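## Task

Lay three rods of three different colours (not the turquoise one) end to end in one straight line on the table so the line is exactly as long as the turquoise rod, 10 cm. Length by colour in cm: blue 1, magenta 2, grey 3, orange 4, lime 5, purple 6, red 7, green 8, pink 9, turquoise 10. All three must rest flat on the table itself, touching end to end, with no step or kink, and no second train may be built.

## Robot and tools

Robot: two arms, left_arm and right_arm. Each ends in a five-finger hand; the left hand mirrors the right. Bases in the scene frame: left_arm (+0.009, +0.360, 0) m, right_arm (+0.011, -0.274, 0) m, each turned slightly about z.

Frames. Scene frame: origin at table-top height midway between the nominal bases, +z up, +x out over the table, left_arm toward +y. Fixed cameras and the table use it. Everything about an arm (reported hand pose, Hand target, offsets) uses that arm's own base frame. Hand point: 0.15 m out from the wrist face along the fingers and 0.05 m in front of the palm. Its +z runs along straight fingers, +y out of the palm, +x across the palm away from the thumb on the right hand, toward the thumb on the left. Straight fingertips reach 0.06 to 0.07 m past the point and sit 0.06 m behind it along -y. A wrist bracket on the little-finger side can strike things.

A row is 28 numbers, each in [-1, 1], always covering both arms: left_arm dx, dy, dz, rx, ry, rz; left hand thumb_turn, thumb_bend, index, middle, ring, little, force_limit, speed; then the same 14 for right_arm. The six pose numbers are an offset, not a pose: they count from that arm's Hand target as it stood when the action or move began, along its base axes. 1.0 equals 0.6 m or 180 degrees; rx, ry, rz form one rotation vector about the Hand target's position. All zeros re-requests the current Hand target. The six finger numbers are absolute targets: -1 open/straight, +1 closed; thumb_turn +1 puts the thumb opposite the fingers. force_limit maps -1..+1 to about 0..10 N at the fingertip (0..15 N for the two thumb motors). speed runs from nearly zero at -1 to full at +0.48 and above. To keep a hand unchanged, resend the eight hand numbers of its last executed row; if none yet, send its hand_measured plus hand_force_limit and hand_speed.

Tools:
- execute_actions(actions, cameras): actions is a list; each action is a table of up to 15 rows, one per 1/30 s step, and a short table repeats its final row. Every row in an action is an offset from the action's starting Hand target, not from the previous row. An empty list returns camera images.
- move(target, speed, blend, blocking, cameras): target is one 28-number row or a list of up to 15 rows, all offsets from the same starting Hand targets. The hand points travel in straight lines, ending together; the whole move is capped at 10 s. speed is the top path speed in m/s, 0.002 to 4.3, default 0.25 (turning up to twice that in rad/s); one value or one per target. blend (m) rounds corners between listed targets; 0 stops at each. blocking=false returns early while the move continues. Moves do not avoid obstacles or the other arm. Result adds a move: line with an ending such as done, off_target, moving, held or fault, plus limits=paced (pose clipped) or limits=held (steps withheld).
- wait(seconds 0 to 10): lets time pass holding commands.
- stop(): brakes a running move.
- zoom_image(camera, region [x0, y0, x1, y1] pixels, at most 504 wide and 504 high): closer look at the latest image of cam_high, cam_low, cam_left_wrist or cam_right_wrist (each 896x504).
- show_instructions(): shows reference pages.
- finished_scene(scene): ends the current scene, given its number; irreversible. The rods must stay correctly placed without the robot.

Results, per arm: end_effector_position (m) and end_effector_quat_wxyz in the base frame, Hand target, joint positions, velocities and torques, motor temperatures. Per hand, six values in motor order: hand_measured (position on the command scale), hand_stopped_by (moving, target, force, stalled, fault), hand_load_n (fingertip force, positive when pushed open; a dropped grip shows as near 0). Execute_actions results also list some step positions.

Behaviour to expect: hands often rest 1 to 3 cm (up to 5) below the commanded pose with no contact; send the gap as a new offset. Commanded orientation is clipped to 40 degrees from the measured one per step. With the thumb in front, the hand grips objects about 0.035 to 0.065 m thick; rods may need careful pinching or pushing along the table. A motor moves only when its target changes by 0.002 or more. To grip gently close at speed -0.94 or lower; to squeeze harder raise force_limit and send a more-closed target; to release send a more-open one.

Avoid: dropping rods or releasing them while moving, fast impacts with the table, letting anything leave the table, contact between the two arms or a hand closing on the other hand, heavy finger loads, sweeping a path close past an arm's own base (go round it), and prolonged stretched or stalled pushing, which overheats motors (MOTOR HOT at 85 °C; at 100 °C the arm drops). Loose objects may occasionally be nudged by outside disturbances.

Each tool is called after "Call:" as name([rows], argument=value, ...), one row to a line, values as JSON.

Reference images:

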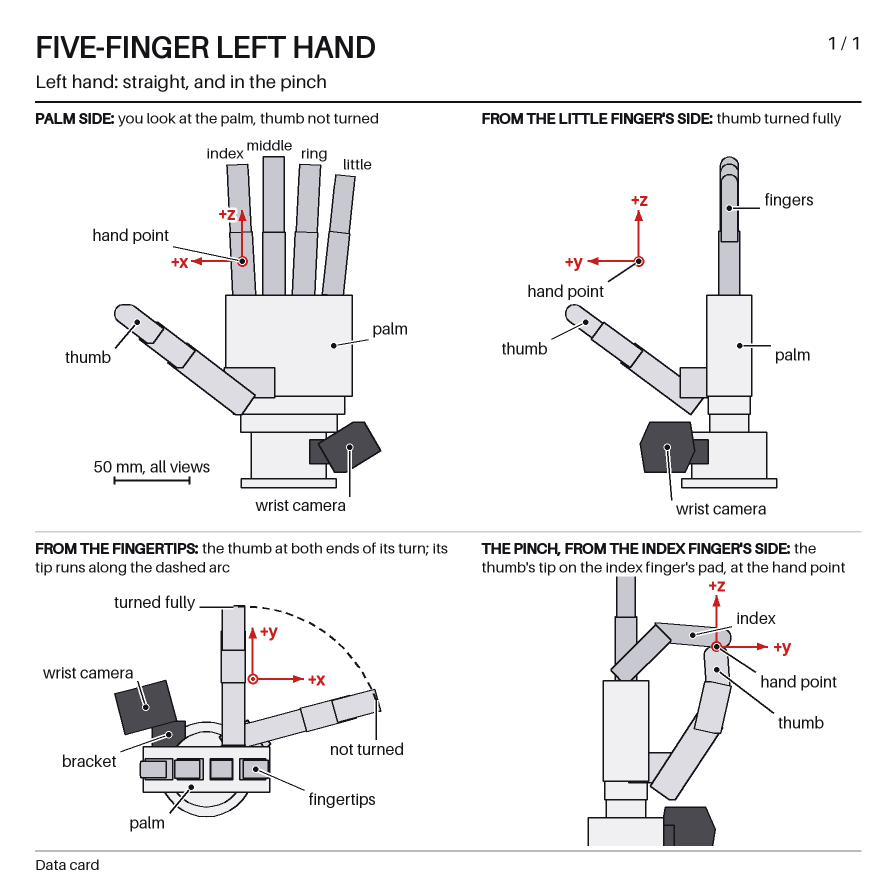

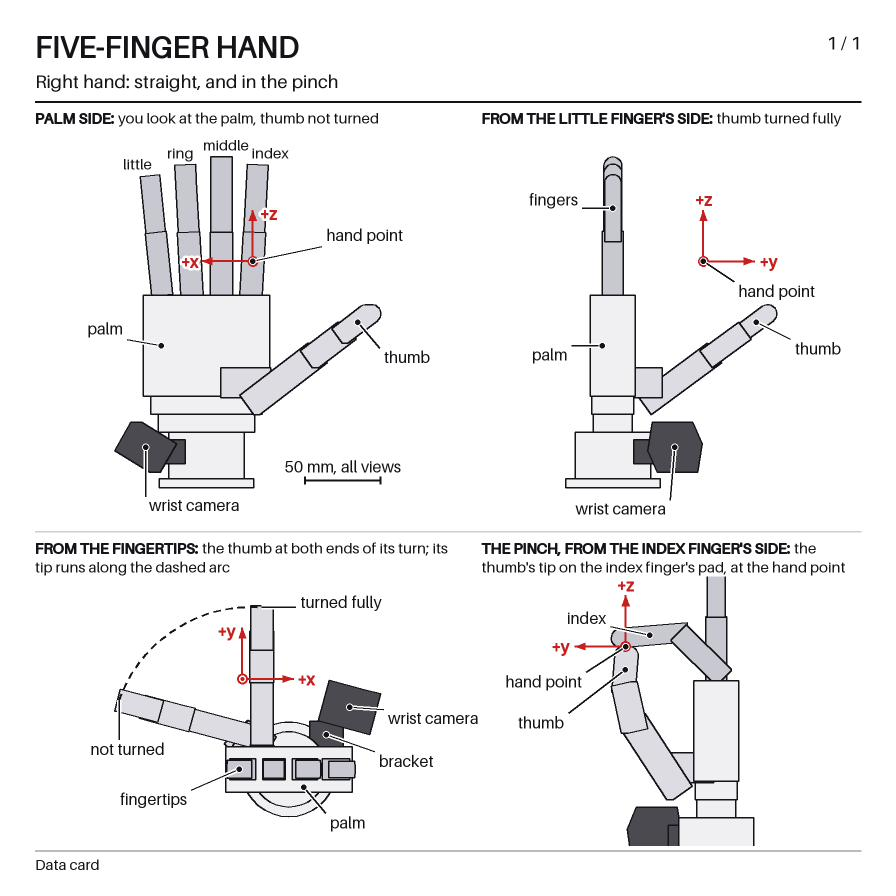

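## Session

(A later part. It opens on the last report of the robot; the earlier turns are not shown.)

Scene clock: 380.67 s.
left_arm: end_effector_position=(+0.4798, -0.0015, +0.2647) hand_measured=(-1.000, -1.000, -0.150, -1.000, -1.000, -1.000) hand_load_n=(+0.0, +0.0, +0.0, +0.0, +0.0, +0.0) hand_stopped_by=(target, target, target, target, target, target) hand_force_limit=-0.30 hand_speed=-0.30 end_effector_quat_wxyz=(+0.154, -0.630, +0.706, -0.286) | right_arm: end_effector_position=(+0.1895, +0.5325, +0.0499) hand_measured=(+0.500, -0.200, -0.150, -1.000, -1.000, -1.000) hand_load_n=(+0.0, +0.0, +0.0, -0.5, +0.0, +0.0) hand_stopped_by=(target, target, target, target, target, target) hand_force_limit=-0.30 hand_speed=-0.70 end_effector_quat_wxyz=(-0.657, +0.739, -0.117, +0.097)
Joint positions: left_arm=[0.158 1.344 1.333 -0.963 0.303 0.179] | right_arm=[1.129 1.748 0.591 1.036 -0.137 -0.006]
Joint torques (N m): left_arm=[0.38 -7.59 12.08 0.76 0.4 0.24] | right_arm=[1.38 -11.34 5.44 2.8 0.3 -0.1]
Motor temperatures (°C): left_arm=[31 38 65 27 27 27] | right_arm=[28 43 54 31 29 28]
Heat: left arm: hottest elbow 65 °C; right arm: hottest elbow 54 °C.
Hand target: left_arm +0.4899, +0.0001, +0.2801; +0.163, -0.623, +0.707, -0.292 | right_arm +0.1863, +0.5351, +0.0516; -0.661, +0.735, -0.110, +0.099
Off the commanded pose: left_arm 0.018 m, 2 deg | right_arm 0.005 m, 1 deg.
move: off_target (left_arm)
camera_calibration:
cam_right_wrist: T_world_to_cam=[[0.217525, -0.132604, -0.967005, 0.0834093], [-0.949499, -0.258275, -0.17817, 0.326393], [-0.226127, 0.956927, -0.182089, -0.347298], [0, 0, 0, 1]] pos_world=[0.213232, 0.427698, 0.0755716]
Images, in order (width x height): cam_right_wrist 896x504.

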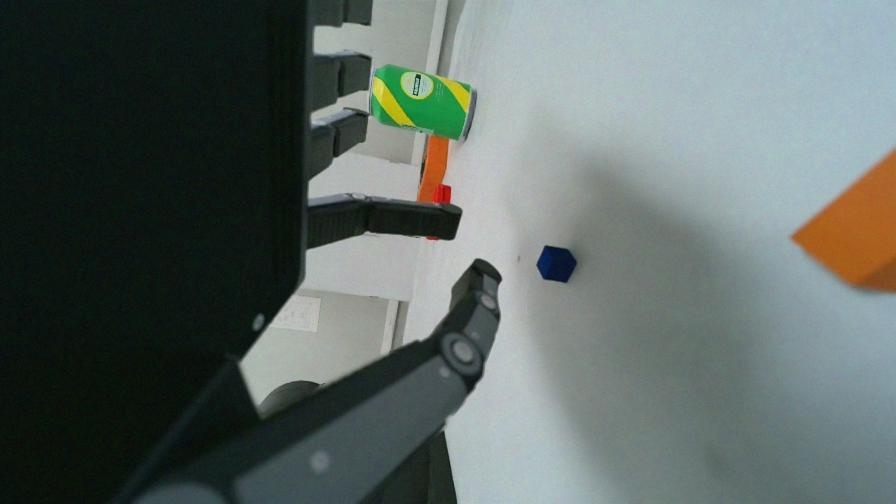

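Call:
move(target=[0,0,0,0,0,0,-1,-1,-0.15,-1,-1,-1,-0.3,-0.3,-0.007,-0.0035,-0.053,0,0,0.0,0.5,-0.2,-0.15,-1,-1,-1,-0.3,-0.7], speed=0.06, cameras=["cam_right_wrist"])

Call:
zoom_image(camera="cam_right_wrist", region=[420, 150, 600, 330])

Scene clock: 385.57 s.
left_arm: end_effector_position=(+0.4798, -0.0015, +0.2647) hand_measured=(-1.000, -1.000, -0.150, -1.000, -1.000, -1.000) hand_load_n=(+0.0, +0.0, +0.0, +0.0, +0.0, +0.0) hand_stopped_by=(target, target, target, target, target, target) hand_force_limit=-0.30 hand_speed=-0.30 end_effector_quat_wxyz=(+0.154, -0.630, +0.706, -0.286) | right_arm: end_effector_position=(+0.1859, +0.5310, +0.0207) hand_measured=(+0.500, -0.200, -0.150, -1.000, -1.000, -1.000) hand_load_n=(+0.0, +0.0, +0.0, +0.0, +0.0, +0.0) hand_stopped_by=(target, target, target, target, target, target) hand_force_limit=-0.30 hand_speed=-0.70 end_effector_quat_wxyz=(-0.658, +0.737, -0.116, +0.098)
Joint positions: left_arm=[0.158 1.344 1.333 -0.963 0.303 0.179] | right_arm=[1.136 1.851 0.583 1.152 -0.129 -0.006]
Joint torques (N m): left_arm=[0.85 -7.36 12.1 0.73 0.41 0.22] | right_arm=[1.32 -11.52 4.41 2.8 0.31 -0.1]
Motor temperatures (°C): left_arm=[31 38 65 27 27 27] | right_arm=[28 43 53 31 29 28]
Heat: left arm: hottest elbow 65 °C; right arm: hottest elbow 53 °C.
Hand target: left_arm +0.4899, +0.0001, +0.2801; +0.163, -0.623, +0.707, -0.292 | right_arm +0.1821, +0.5331, +0.0200; -0.662, +0.735, -0.110, +0.099
Off the commanded pose: left_arm 0.018 m, 2 deg | right_arm 0.004 m, 1 deg.
move: off_target (left_arm)
camera_calibration:
cam_right_wrist: T_world_to_cam=[[0.220301, -0.128716, -0.966902, 0.0531293], [-0.949054, -0.25725, -0.181989, 0.316933], [-0.225311, 0.957734, -0.178831, -0.352629], [0, 0, 0, 1]] pos_world=[0.209631, 0.426094, 0.045988]
Images, in order (width x height): cam_right_wrist 896x504.

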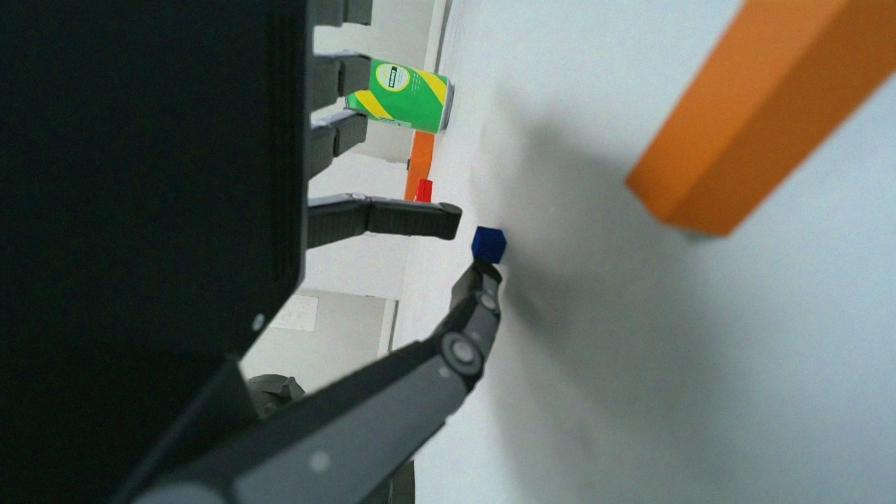

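Scaled by 2.800 from the camera's 896x504 image, which has a finer 1280x720 frame.

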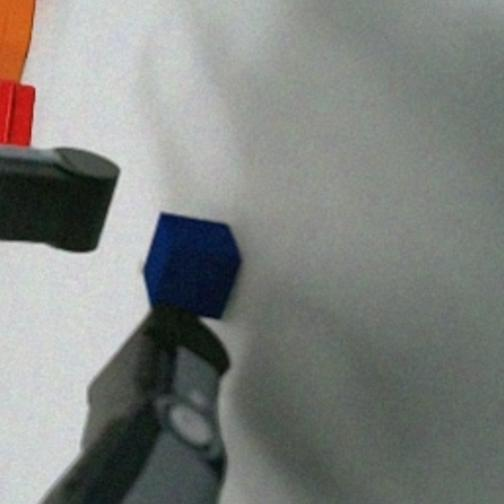

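Call:
move([
  [0,0,0,0,0,0,-1,-1,-0.15,-1,-1,-1,-0.3,-0.3,0,0,-0.009,0,0,0.0,0.5,-0.2,-0.15,-1,-1,-1,-0.3,-0.7],
  [0,0,0,0,0,0,-1,-1,-0.15,-1,-1,-1,-0.3,-0.3,0,0,-0.009,0,0,0.0,0.5,-0.2,0.45,-1,-1,-1,-0.3,-0.92],
], speed=0.04, cameras=["cam_right_wrist"])

Call:
zoom_image(camera="cam_right_wrist", region=[420, 150, 600, 330])

Scene clock: 394.17 s.
left_arm: end_effector_position=(+0.4798, -0.0015, +0.2647) hand_measured=(-1.000, -1.000, -0.150, -1.000, -1.000, -1.000) hand_load_n=(+0.0, +0.0, +0.5, +0.0, +0.0, +0.0) hand_stopped_by=(target, target, target, target, target, target) hand_force_limit=-0.30 hand_speed=-0.30 end_effector_quat_wxyz=(+0.154, -0.630, +0.706, -0.286) | right_arm: end_effector_position=(+0.1860, +0.5313, +0.0185) hand_measured=(+0.500, -0.200, +0.132, -1.000, -1.000, -1.000) hand_load_n=(+0.5, +4.0, +6.0, +0.0, +0.0, +0.0) hand_stopped_by=(target, target, force, target, target, target) hand_force_limit=-0.30 hand_speed=-0.92 end_effector_quat_wxyz=(-0.661, +0.735, -0.116, +0.098)
Joint positions: left_arm=[0.158 1.344 1.333 -0.963 0.303 0.179] | right_arm=[1.136 1.864 0.583 1.172 -0.129 -0.006]
Joint torques (N m): left_arm=[0.67 -7.77 12.14 0.79 0.4 0.22] | right_arm=[1.32 -10.99 4.38 2.73 0.3 -0.1]
Motor temperatures (°C): left_arm=[31 38 65 27 27 27] | right_arm=[28 43 52 31 29 28]
Heat: left arm: hottest elbow 65 °C; right arm: hottest elbow 52 °C.
Hand target: left_arm +0.4899, +0.0001, +0.2801; +0.163, -0.623, +0.707, -0.292 | right_arm +0.1821, +0.5331, +0.0144; -0.661, +0.735, -0.110, +0.099
Off the commanded pose: left_arm 0.018 m, 2 deg | right_arm 0.006 m, 1 deg.
move: off_target (left_arm)
camera_calibration:
cam_right_wrist: T_world_to_cam=[[0.222909, -0.123016, -0.967046, 0.0474054], [-0.948565, -0.256132, -0.186067, 0.316054], [-0.224802, 0.958782, -0.173783, -0.354101], [0, 0, 0, 1]] pos_world=[0.209629, 0.426289, 0.0431138]
Images, in order (width x height): cam_right_wrist 896x504.

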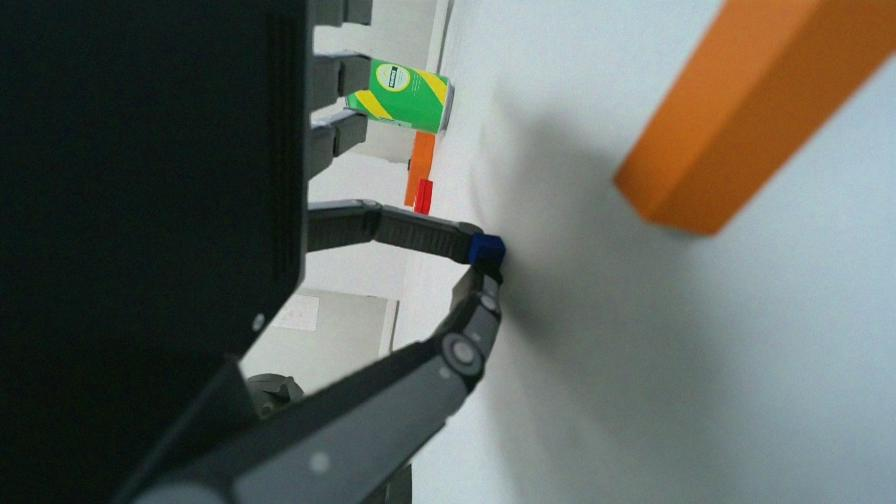

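Scaled by 2.800 from the camera's 896x504 image, which has a finer 1280x720 frame.

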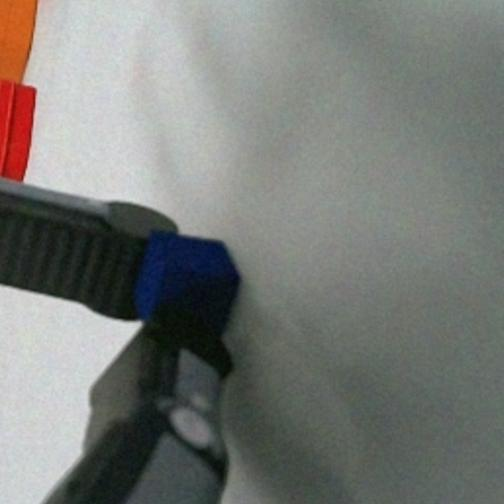

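Call:
move([
  [0,0,0,0,0,0,-1,-1,-0.15,-1,-1,-1,-0.3,-0.3,0,0,0.133,0,0,0,0.5,-0.2,0.45,-1,-1,-1,-0.3,-0.92],
  [0,0.083,0.1,0,0,0,-1,-1,-0.15,-1,-1,-1,-0.3,-0.3,0.508,-0.03,0.193,0,0,-0.47,0.5,-0.2,0.45,-1,-1,-1,-0.3,-0.92],
], speed=[0.1, 0.3], blend=[0.02, 0], cameras=["cam_left_wrist", "cam_right_wrist"])

Call:
zoom_image(camera="cam_right_wrist", region=[640, 80, 860, 260])

Call:
zoom_image(camera="cam_right_wrist", region=[440, 200, 540, 290])

Scene clock: 412.97 s.
left_arm: end_effector_position=(+0.4817, +0.0437, +0.3252) hand_measured=(-1.000, -1.000, -0.150, -1.000, -1.000, -1.000) hand_load_n=(+0.0, +0.0, +0.0, -0.5, +0.0, +0.0) hand_stopped_by=(target, target, target, target, target, target) hand_force_limit=-0.30 hand_speed=-0.30 end_effector_quat_wxyz=(+0.152, -0.627, +0.708, -0.287) | right_arm: end_effector_position=(+0.4757, +0.5049, +0.1195) hand_measured=(+0.500, -0.200, +0.132, -1.000, -1.000, -1.000) hand_load_n=(+0.5, +4.5, +5.5, +0.0, +0.0, +0.0) hand_stopped_by=(target, target, force, target, target, target) hand_force_limit=-0.30 hand_speed=-0.92 end_effector_quat_wxyz=(+0.414, -0.483, +0.568, -0.522)
Joint positions: left_arm=[0.262 1.391 1.541 -1.156 0.366 0.274] | right_arm=[1.061 1.925 1.264 0.311 1.237 0.299]
Joint torques (N m): left_arm=[0.79 -8.12 12.12 0.66 0.46 0.24] | right_arm=[0.03 -16.97 12.86 1.17 0.6 0.11]
Motor temperatures (°C): left_arm=[31 38 66 27 27 27] | right_arm=[28 43 50 31 29 28]
Heat: left arm: hottest elbow 66 °C; right arm: hottest elbow 50 °C.
Hand target: left_arm +0.4898, +0.0499, +0.3403; +0.163, -0.623, +0.707, -0.293 | right_arm +0.4868, +0.5151, +0.1303; +0.422, -0.470, +0.576, -0.519
Off the commanded pose: left_arm 0.018 m, 2 deg | right_arm 0.019 m, 2 deg.
move: off_target (left_arm, right_arm)
camera_calibration:
cam_left_wrist: T_world_to_cam=[[0.734101, -0.233527, 0.637621, -0.557757], [-0.592357, -0.679305, 0.433194, 0.169164], [0.331977, -0.695708, -0.63701, 0.191648], [0, 0, 0, 1]] pos_world=[0.446032, 0.117993, 0.404438]
cam_right_wrist: T_world_to_cam=[[-0.108692, -0.273403, -0.955739, 0.30962], [-0.363936, 0.90563, -0.21768, -0.257979], [0.92506, 0.324168, -0.197936, -0.469751], [0, 0, 0, 1]] pos_world=[0.374314, 0.470563, 0.146779]
Images, in order (width x height): cam_left_wrist 896x504, cam_right_wrist 896x504.

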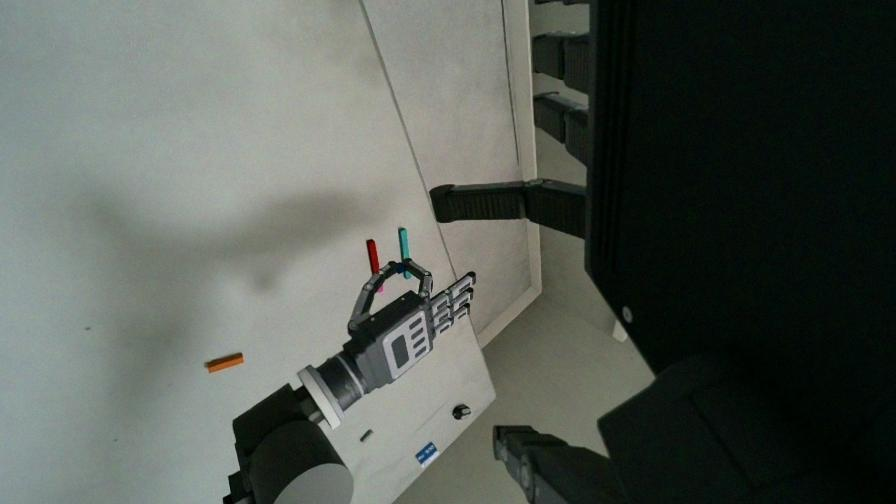

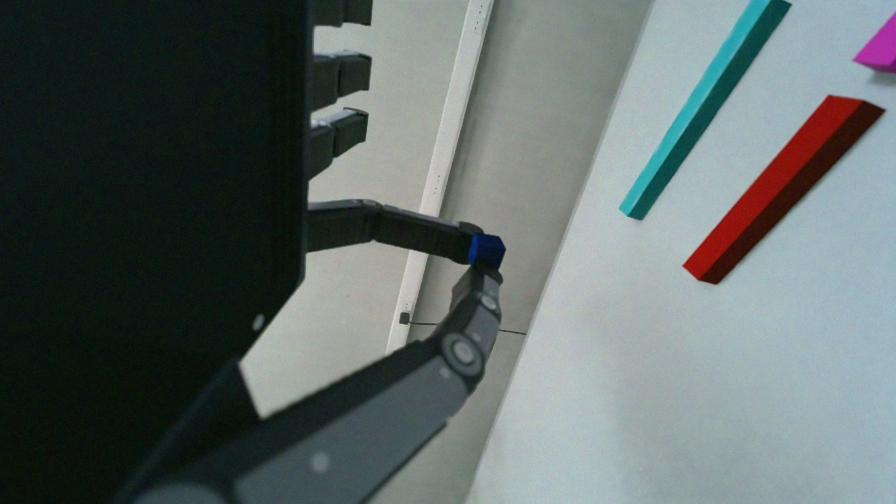

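Scaled by 2.291 from the camera's 896x504 image, which has a finer 1280x720 frame.

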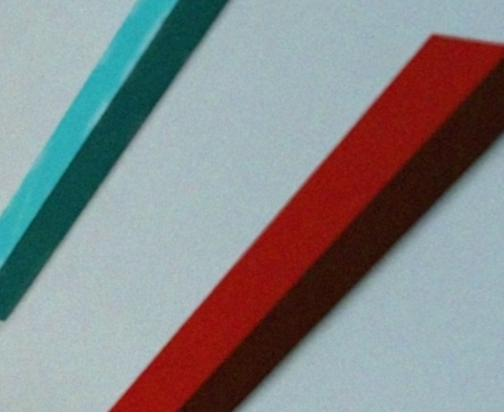

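Scaled by 5.040 from the camera's 896x504 image, which has a finer 1280x720 frame.

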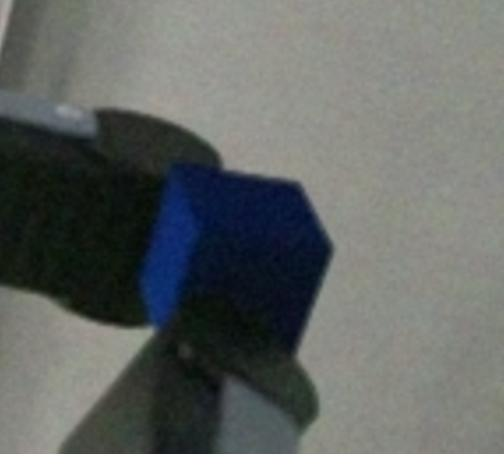

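Call:
zoom_image(camera="cam_right_wrist", region=[670, 190, 790, 300])

Call:
zoom_image(camera="cam_right_wrist", region=[800, 70, 896, 160])

Scaled by 4.200 from the camera's 896x504 image, which has a finer 1280x720 frame.

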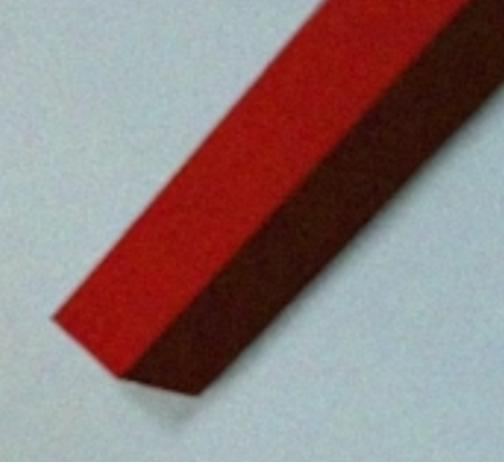

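Scaled by 5.250 from the camera's 896x504 image, which has a finer 1280x720 frame.

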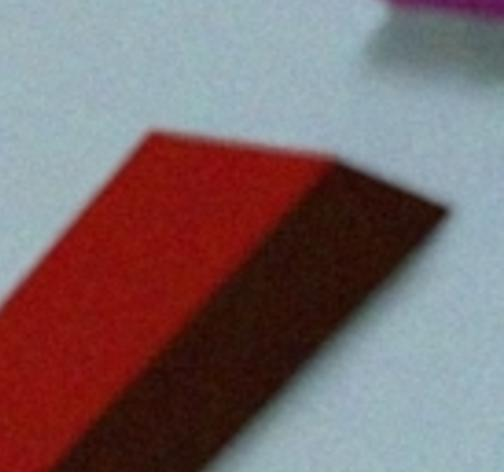

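Call:
move(target=[0,0,0,0,0,0,-1,-1,-0.15,-1,-1,-1,-0.3,-0.3,0.004,0.004,-0.113,0,0,0,0.5,-0.2,0.45,-1,-1,-1,-0.3,-0.92], speed=0.1, cameras=["cam_left_wrist", "cam_right_wrist"])

Call:
zoom_image(camera="cam_right_wrist", region=[450, 80, 700, 300])

Call:
zoom_image(camera="cam_left_wrist", region=[340, 200, 460, 320])

Scene clock: 424.07 s.
left_arm: end_effector_position=(+0.4817, +0.0437, +0.3252) hand_measured=(-1.000, -1.000, -0.150, -1.000, -1.000, -1.000) hand_load_n=(+0.0, +0.0, +0.0, +0.0, +0.0, +0.0) hand_stopped_by=(target, target, target, target, target, target) hand_force_limit=-0.30 hand_speed=-0.30 end_effector_quat_wxyz=(+0.152, -0.627, +0.708, -0.287) | right_arm: end_effector_position=(+0.4797, +0.5107, +0.0555) hand_measured=(+0.500, -0.200, +0.132, -1.000, -1.000, -1.000) hand_load_n=(+0.5, +4.0, +5.5, +0.0, +0.0, +0.0) hand_stopped_by=(target, target, force, target, target, target) hand_force_limit=-0.30 hand_speed=-0.92 end_effector_quat_wxyz=(+0.411, -0.484, +0.569, -0.522)
Joint positions: left_arm=[0.262 1.391 1.541 -1.156 0.366 0.274] | right_arm=[1.059 2.049 1.264 0.423 1.237 0.305]
Joint torques (N m): left_arm=[1.08 -7.71 12.18 0.69 0.47 0.24] | right_arm=[0.03 -17.96 10.32 2.14 0.55 0.08]
Motor temperatures (°C): left_arm=[31 38 66 27 27 27] | right_arm=[28 43 54 31 29 28]
Heat: left arm: hottest elbow 66 °C; right arm: hottest elbow 54 °C.
Hand target: left_arm +0.4898, +0.0499, +0.3403; +0.163, -0.623, +0.707, -0.293 | right_arm +0.4894, +0.5174, +0.0625; +0.422, -0.469, +0.576, -0.519
Off the commanded pose: left_arm 0.018 m, 2 deg | right_arm 0.014 m, 2 deg.
move: off_target (left_arm, right_arm)
camera_calibration:
cam_left_wrist: T_world_to_cam=[[0.734101, -0.233527, 0.637621, -0.557757], [-0.592357, -0.679305, 0.433194, 0.169164], [0.331977, -0.695708, -0.63701, 0.191648], [0, 0, 0, 1]] pos_world=[0.446032, 0.117993, 0.404438]
cam_right_wrist: T_world_to_cam=[[-0.113762, -0.27769, -0.953911, 0.254918], [-0.363236, 0.905297, -0.220219, -0.275706], [0.924726, 0.321442, -0.203855, -0.486163], [0, 0, 0, 1]] pos_world=[0.378421, 0.476658, 0.0833467]
Images, in order (width x height): cam_left_wrist 896x504, cam_right_wrist 896x504.

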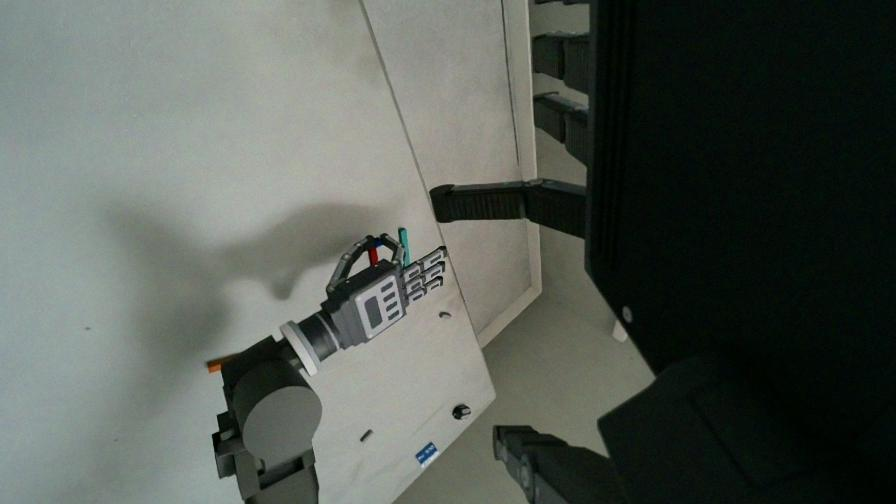

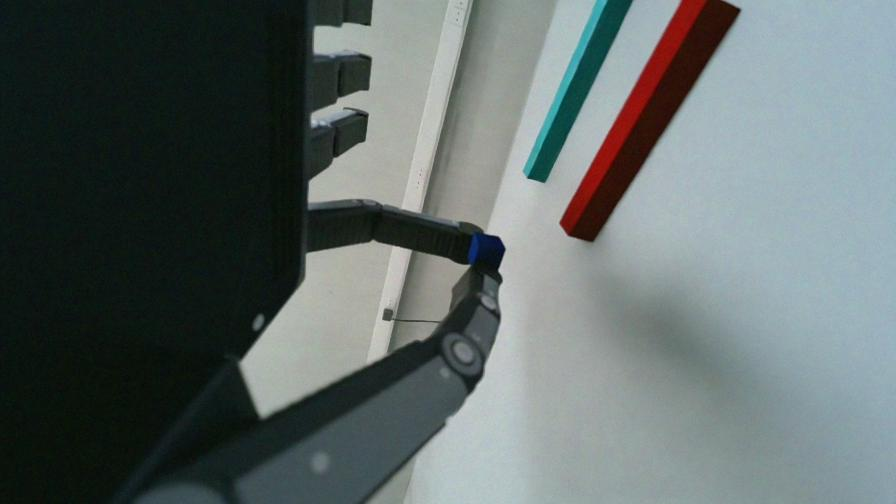

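Scaled by 2.016 from the camera's 896x504 image, which has a finer 1280x720 frame.

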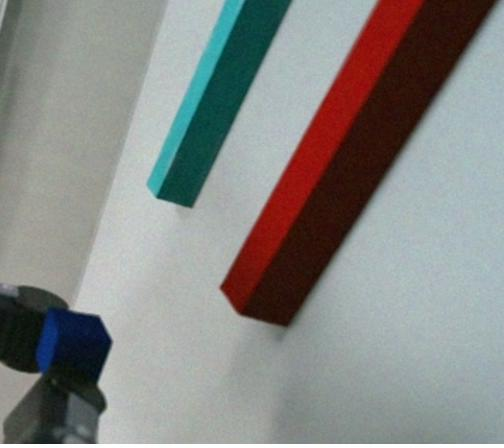

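Scaled by 4.200 from the camera's 896x504 image, which has a finer 1280x720 frame.

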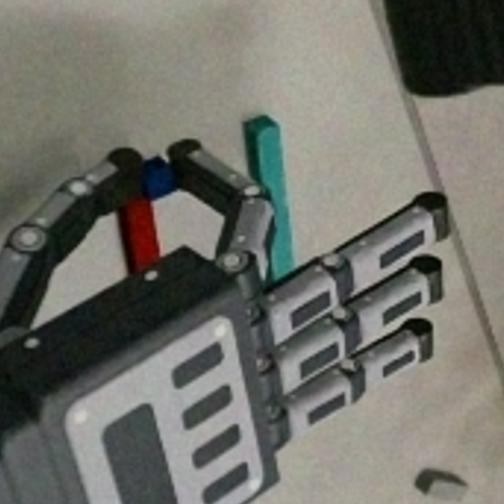

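Call:
move(target=[0,0,0,0,0,0,-1,-1,-0.15,-1,-1,-1,-0.3,-0.3,0.003,-0.0157,-0.054,0,0,0,0.5,-0.2,0.45,-1,-1,-1,-0.3,-0.92], speed=0.07, cameras=["cam_left_wrist", "cam_right_wrist"])

Call:
zoom_image(camera="cam_right_wrist", region=[450, 120, 630, 300])

Call:
zoom_image(camera="cam_left_wrist", region=[340, 200, 460, 320])

Scene clock: 431.20 s.
left_arm: end_effector_position=(+0.4817, +0.0437, +0.3252) hand_measured=(-1.000, -1.000, -0.150, -1.000, -1.000, -1.000) hand_load_n=(+0.0, -0.5, +0.0, +0.0, +0.0, +0.0) hand_stopped_by=(target, target, target, target, target, target) hand_force_limit=-0.30 hand_speed=-0.30 end_effector_quat_wxyz=(+0.152, -0.627, +0.708, -0.287) | right_arm: end_effector_position=(+0.4857, +0.5106, +0.0358) hand_measured=(+0.500, -0.200, +0.132, -1.000, -1.000, -1.000) hand_load_n=(+0.5, +4.5, +5.5, +0.0, +0.0, +0.0) hand_stopped_by=(target, target, force, target, target, target) hand_force_limit=-0.30 hand_speed=-0.92 end_effector_quat_wxyz=(+0.423, -0.472, +0.574, -0.518)
Joint positions: left_arm=[0.262 1.391 1.541 -1.156 0.366 0.274] | right_arm=[1.051 2.096 1.259 0.511 1.233 0.305]
Joint torques (N m): left_arm=[1.26 -7.94 12.18 0.68 0.46 0.23] | right_arm=[-0.09 -18.02 7.72 2.17 0.32 -0.03]
Motor temperatures (°C): left_arm=[31 38 67 27 27 27] | right_arm=[28 44 54 31 29 28]
Heat: left arm: hottest elbow 67 °C; right arm: hottest elbow 54 °C.
Hand target: left_arm +0.4898, +0.0499, +0.3403; +0.163, -0.623, +0.707, -0.293 | right_arm +0.4910, +0.5080, +0.0300; +0.422, -0.469, +0.576, -0.519
Off the commanded pose: left_arm 0.018 m, 2 deg | right_arm 0.008 m, 0 deg.
move: off_target (left_arm)
camera_calibration:
cam_left_wrist: T_world_to_cam=[[0.734101, -0.233527, 0.637621, -0.557757], [-0.592357, -0.679305, 0.433194, 0.169164], [0.331977, -0.695708, -0.63701, 0.191648], [0, 0, 0, 1]] pos_world=[0.446032, 0.117993, 0.404438]
cam_right_wrist: T_world_to_cam=[[-0.0991351, -0.246661, -0.964018, 0.21427], [-0.356176, 0.913399, -0.197082, -0.286188], [0.929145, 0.323822, -0.178405, -0.49982], [0, 0, 0, 1]] pos_world=[0.383714, 0.476109, 0.0609872]
Images, in order (width x height): cam_left_wrist 896x504, cam_right_wrist 896x504.

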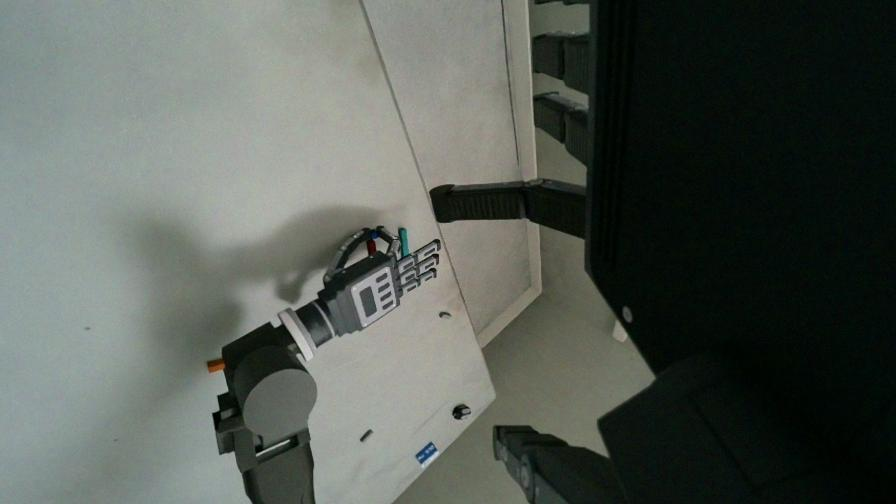

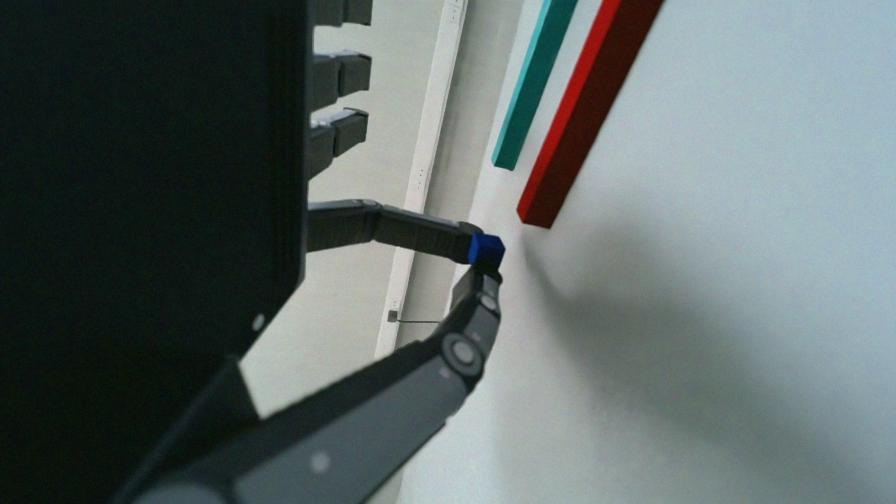

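Scaled by 2.800 from the camera's 896x504 image, which has a finer 1280x720 frame.

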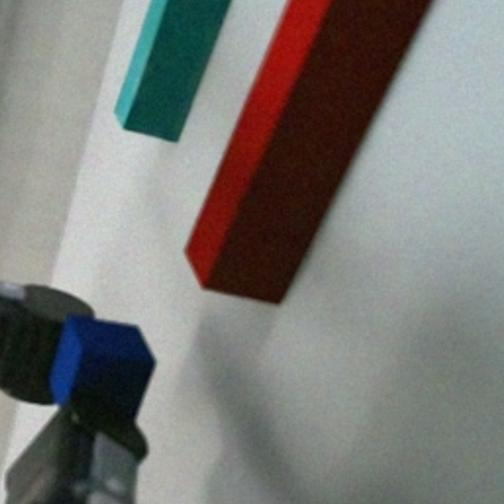

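Scaled by 4.200 from the camera's 896x504 image, which has a finer 1280x720 frame.

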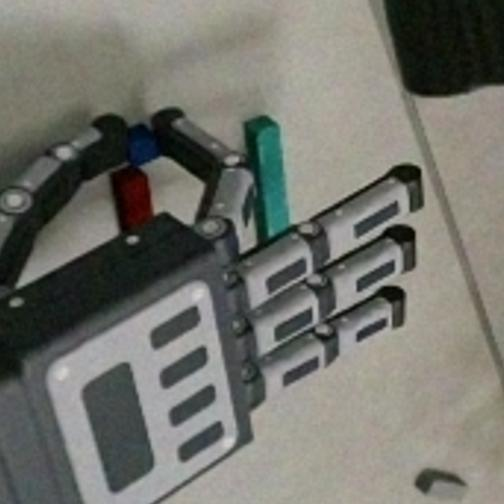

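Call:
move(target=[0,0,0,0,0,0,-1,-1,-0.15,-1,-1,-1,-0.3,-0.3,0,-0.0133,-0.0167,0,0,0,0.5,-0.2,0.45,-1,-1,-1,-0.3,-0.92], speed=0.05, cameras=["cam_left_wrist", "cam_right_wrist"])

Call:
zoom_image(camera="cam_right_wrist", region=[450, 120, 630, 300])

Call:
zoom_image(camera="cam_left_wrist", region=[340, 200, 460, 320])

Scene clock: 438.60 s.
left_arm: end_effector_position=(+0.4817, +0.0437, +0.3252) hand_measured=(-1.000, -1.000, -0.150, -1.000, -1.000, -1.000) hand_load_n=(+0.0, +0.0, +0.0, +0.0, +0.0, +0.0) hand_stopped_by=(target, target, target, target, target, target) hand_force_limit=-0.30 hand_speed=-0.30 end_effector_quat_wxyz=(+0.152, -0.627, +0.708, -0.287) | right_arm: end_effector_position=(+0.4866, +0.5042, +0.0303) hand_measured=(+0.500, -0.200, +0.132, -1.000, -1.000, -1.000) hand_load_n=(+0.5, +4.0, +5.5, +0.0, +0.0, +0.0) hand_stopped_by=(target, target, force, target, target, target) hand_force_limit=-0.30 hand_speed=-0.92 end_effector_quat_wxyz=(+0.427, -0.468, +0.577, -0.516)
Joint positions: left_arm=[0.262 1.391 1.541 -1.156 0.366 0.274] | right_arm=[1.044 2.099 1.237 0.549 1.226 0.305]
Joint torques (N m): left_arm=[1.2 -7.77 12.21 0.66 0.49 0.23] | right_arm=[-0.21 -17.44 7.27 2.13 0.3 -0.09]
Motor temperatures (°C): left_arm=[31 38 67 27 28 27] | right_arm=[28 44 54 31 29 28]
Heat: left arm: hottest elbow 67 °C; right arm: hottest elbow 54 °C.
Hand target: left_arm +0.4898, +0.0499, +0.3403; +0.163, -0.623, +0.707, -0.293 | right_arm +0.4911, +0.5001, +0.0201; +0.422, -0.469, +0.576, -0.519
Off the commanded pose: left_arm 0.018 m, 2 deg | right_arm 0.012 m, 1 deg.
move: off_target (left_arm, right_arm)
camera_calibration:
cam_left_wrist: T_world_to_cam=[[0.734101, -0.233527, 0.637621, -0.557757], [-0.592357, -0.679305, 0.433194, 0.169164], [0.331977, -0.695708, -0.63701, 0.191648], [0, 0, 0, 1]] pos_world=[0.446032, 0.117993, 0.404438]
cam_right_wrist: T_world_to_cam=[[-0.094735, -0.234698, -0.967441, 0.199503], [-0.354604, 0.916024, -0.187501, -0.28353], [0.930205, 0.325296, -0.170004, -0.501236], [0, 0, 0, 1]] pos_world=[0.384611, 0.469593, 0.0546334]
Images, in order (width x height): cam_left_wrist 896x504, cam_right_wrist 896x504.

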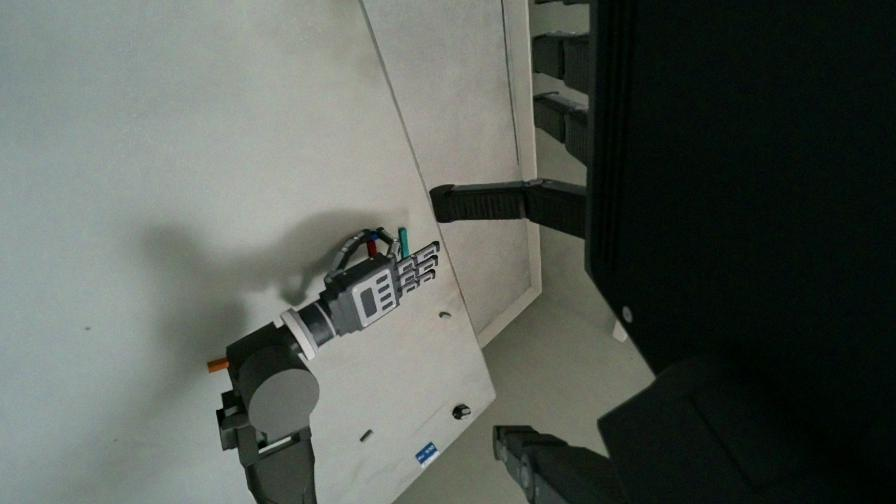

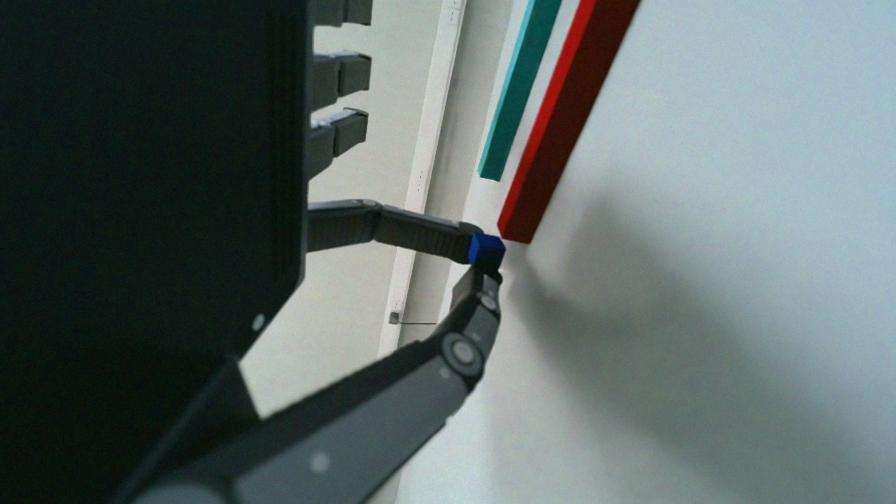

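Scaled by 2.800 from the camera's 896x504 image, which has a finer 1280x720 frame.

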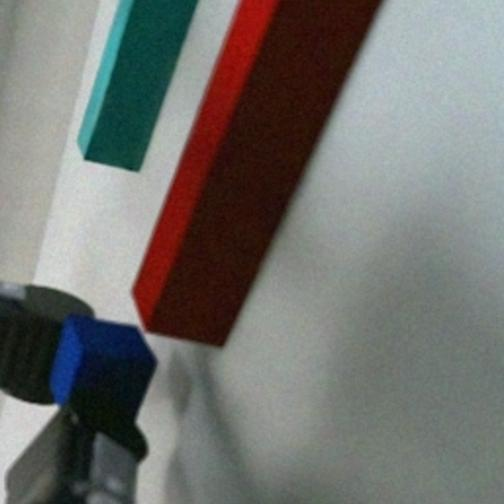

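Scaled by 4.200 from the camera's 896x504 image, which has a finer 1280x720 frame.

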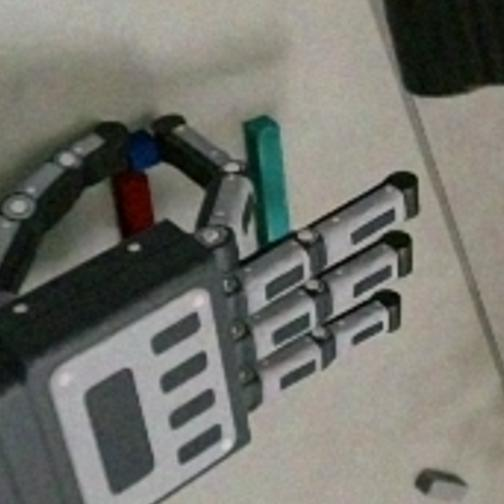

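Call:
move(target=[0,0,0,0,0,0,-1,-1,-0.15,-1,-1,-1,-0.3,-0.3,0,0,-0.015,0,0,0,0.5,-0.2,0.45,-1,-1,-1,-0.3,-0.92], speed=0.04, cameras=["cam_left_wrist", "cam_right_wrist"])

Call:
zoom_image(camera="cam_right_wrist", region=[450, 120, 630, 300])

Call:
zoom_image(camera="cam_left_wrist", region=[340, 200, 460, 320])

Scene clock: 445.47 s.
left_arm: end_effector_position=(+0.4817, +0.0437, +0.3252) hand_measured=(-1.000, -1.000, -0.150, -1.000, -1.000, -1.000) hand_load_n=(+0.0, +0.0, +0.0, +0.0, +0.0, +0.0) hand_stopped_by=(target, target, target, target, target, target) hand_force_limit=-0.30 hand_speed=-0.30 end_effector_quat_wxyz=(+0.152, -0.627, +0.708, -0.287) | right_arm: end_effector_position=(+0.4869, +0.5048, +0.0247) hand_measured=(+0.500, -0.200, +0.132, -1.000, -1.000, -1.000) hand_load_n=(+0.0, +3.5, +5.5, +0.0, +0.0, +0.0) hand_stopped_by=(target, target, force, target, target, target) hand_force_limit=-0.30 hand_speed=-0.92 end_effector_quat_wxyz=(+0.429, -0.466, +0.578, -0.515)
Joint positions: left_arm=[0.262 1.391 1.541 -1.156 0.366 0.274] | right_arm=[1.044 2.113 1.237 0.569 1.226 0.305]
Joint torques (N m): left_arm=[1.08 -7.77 12.16 0.66 0.46 0.25] | right_arm=[-0.09 -17.08 7.27 2.13 0.3 -0.1]
Motor temperatures (°C): left_arm=[30 38 67 27 28 27] | right_arm=[28 46 53 31 29 28]
Heat: left arm: hottest elbow 67 °C; right arm: hottest elbow 53 °C.
Hand target: left_arm +0.4898, +0.0499, +0.3403; +0.163, -0.623, +0.707, -0.293 | right_arm +0.4910, +0.5001, +0.0111; +0.422, -0.469, +0.576, -0.519
Off the commanded pose: left_arm 0.018 m, 2 deg | right_arm 0.015 m, 1 deg.
move: off_target (left_arm, right_arm)
camera_calibration:
cam_left_wrist: T_world_to_cam=[[0.734101, -0.233527, 0.637621, -0.557757], [-0.592357, -0.679305, 0.433194, 0.169164], [0.331977, -0.695708, -0.63701, 0.191648], [0, 0, 0, 1]] pos_world=[0.446032, 0.117993, 0.404438]
cam_right_wrist: T_world_to_cam=[[-0.0917747, -0.229625, -0.968943, 0.190189], [-0.354078, 0.916982, -0.183774, -0.285813], [0.930702, 0.326216, -0.165461, -0.503441], [0, 0, 0, 1]] pos_world=[0.384807, 0.469988, 0.0484579]
Images, in order (width x height): cam_left_wrist 896x504, cam_right_wrist 896x504.

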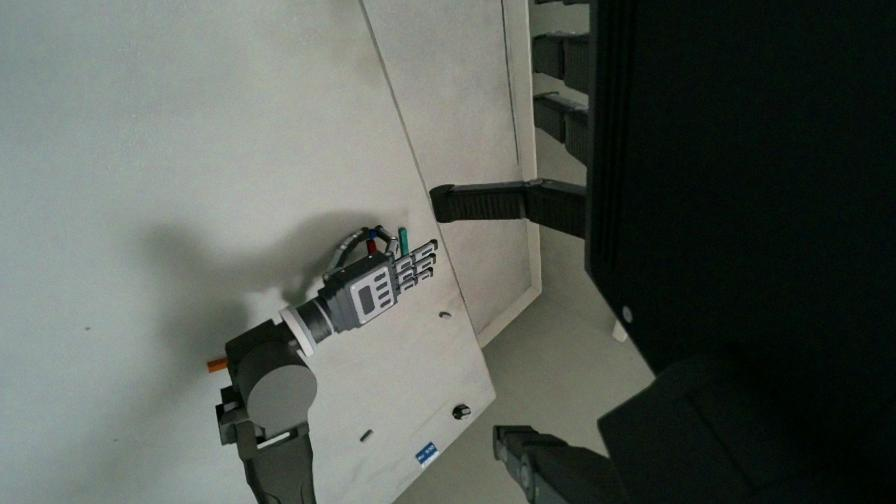

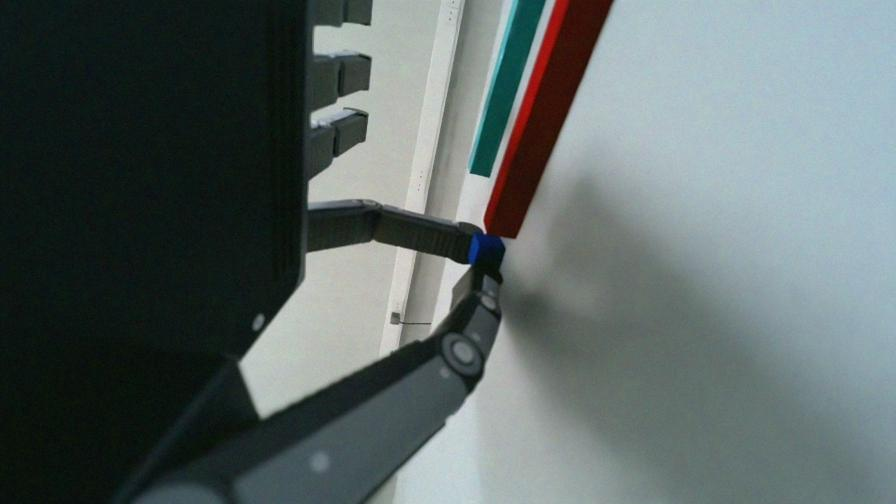

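Scaled by 2.800 from the camera's 896x504 image, which has a finer 1280x720 frame.

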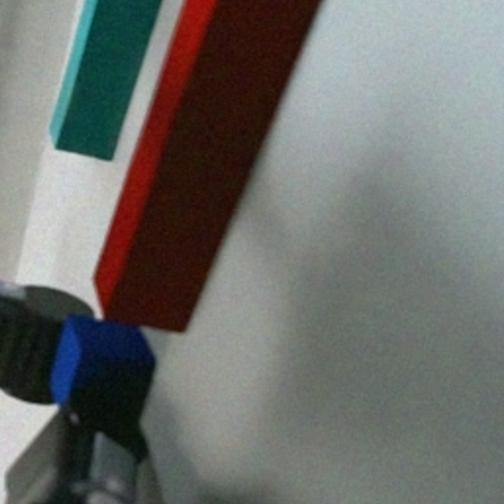

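Scaled by 4.200 from the camera's 896x504 image, which has a finer 1280x720 frame.

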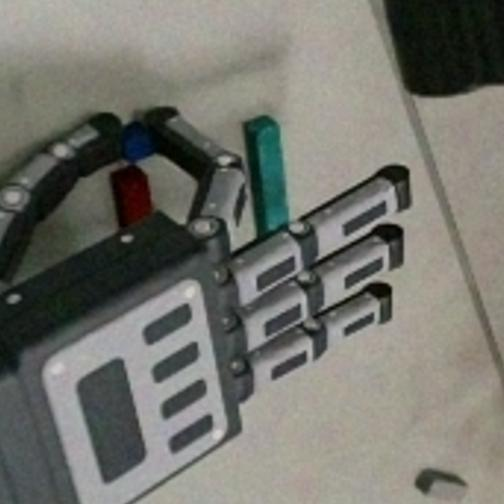

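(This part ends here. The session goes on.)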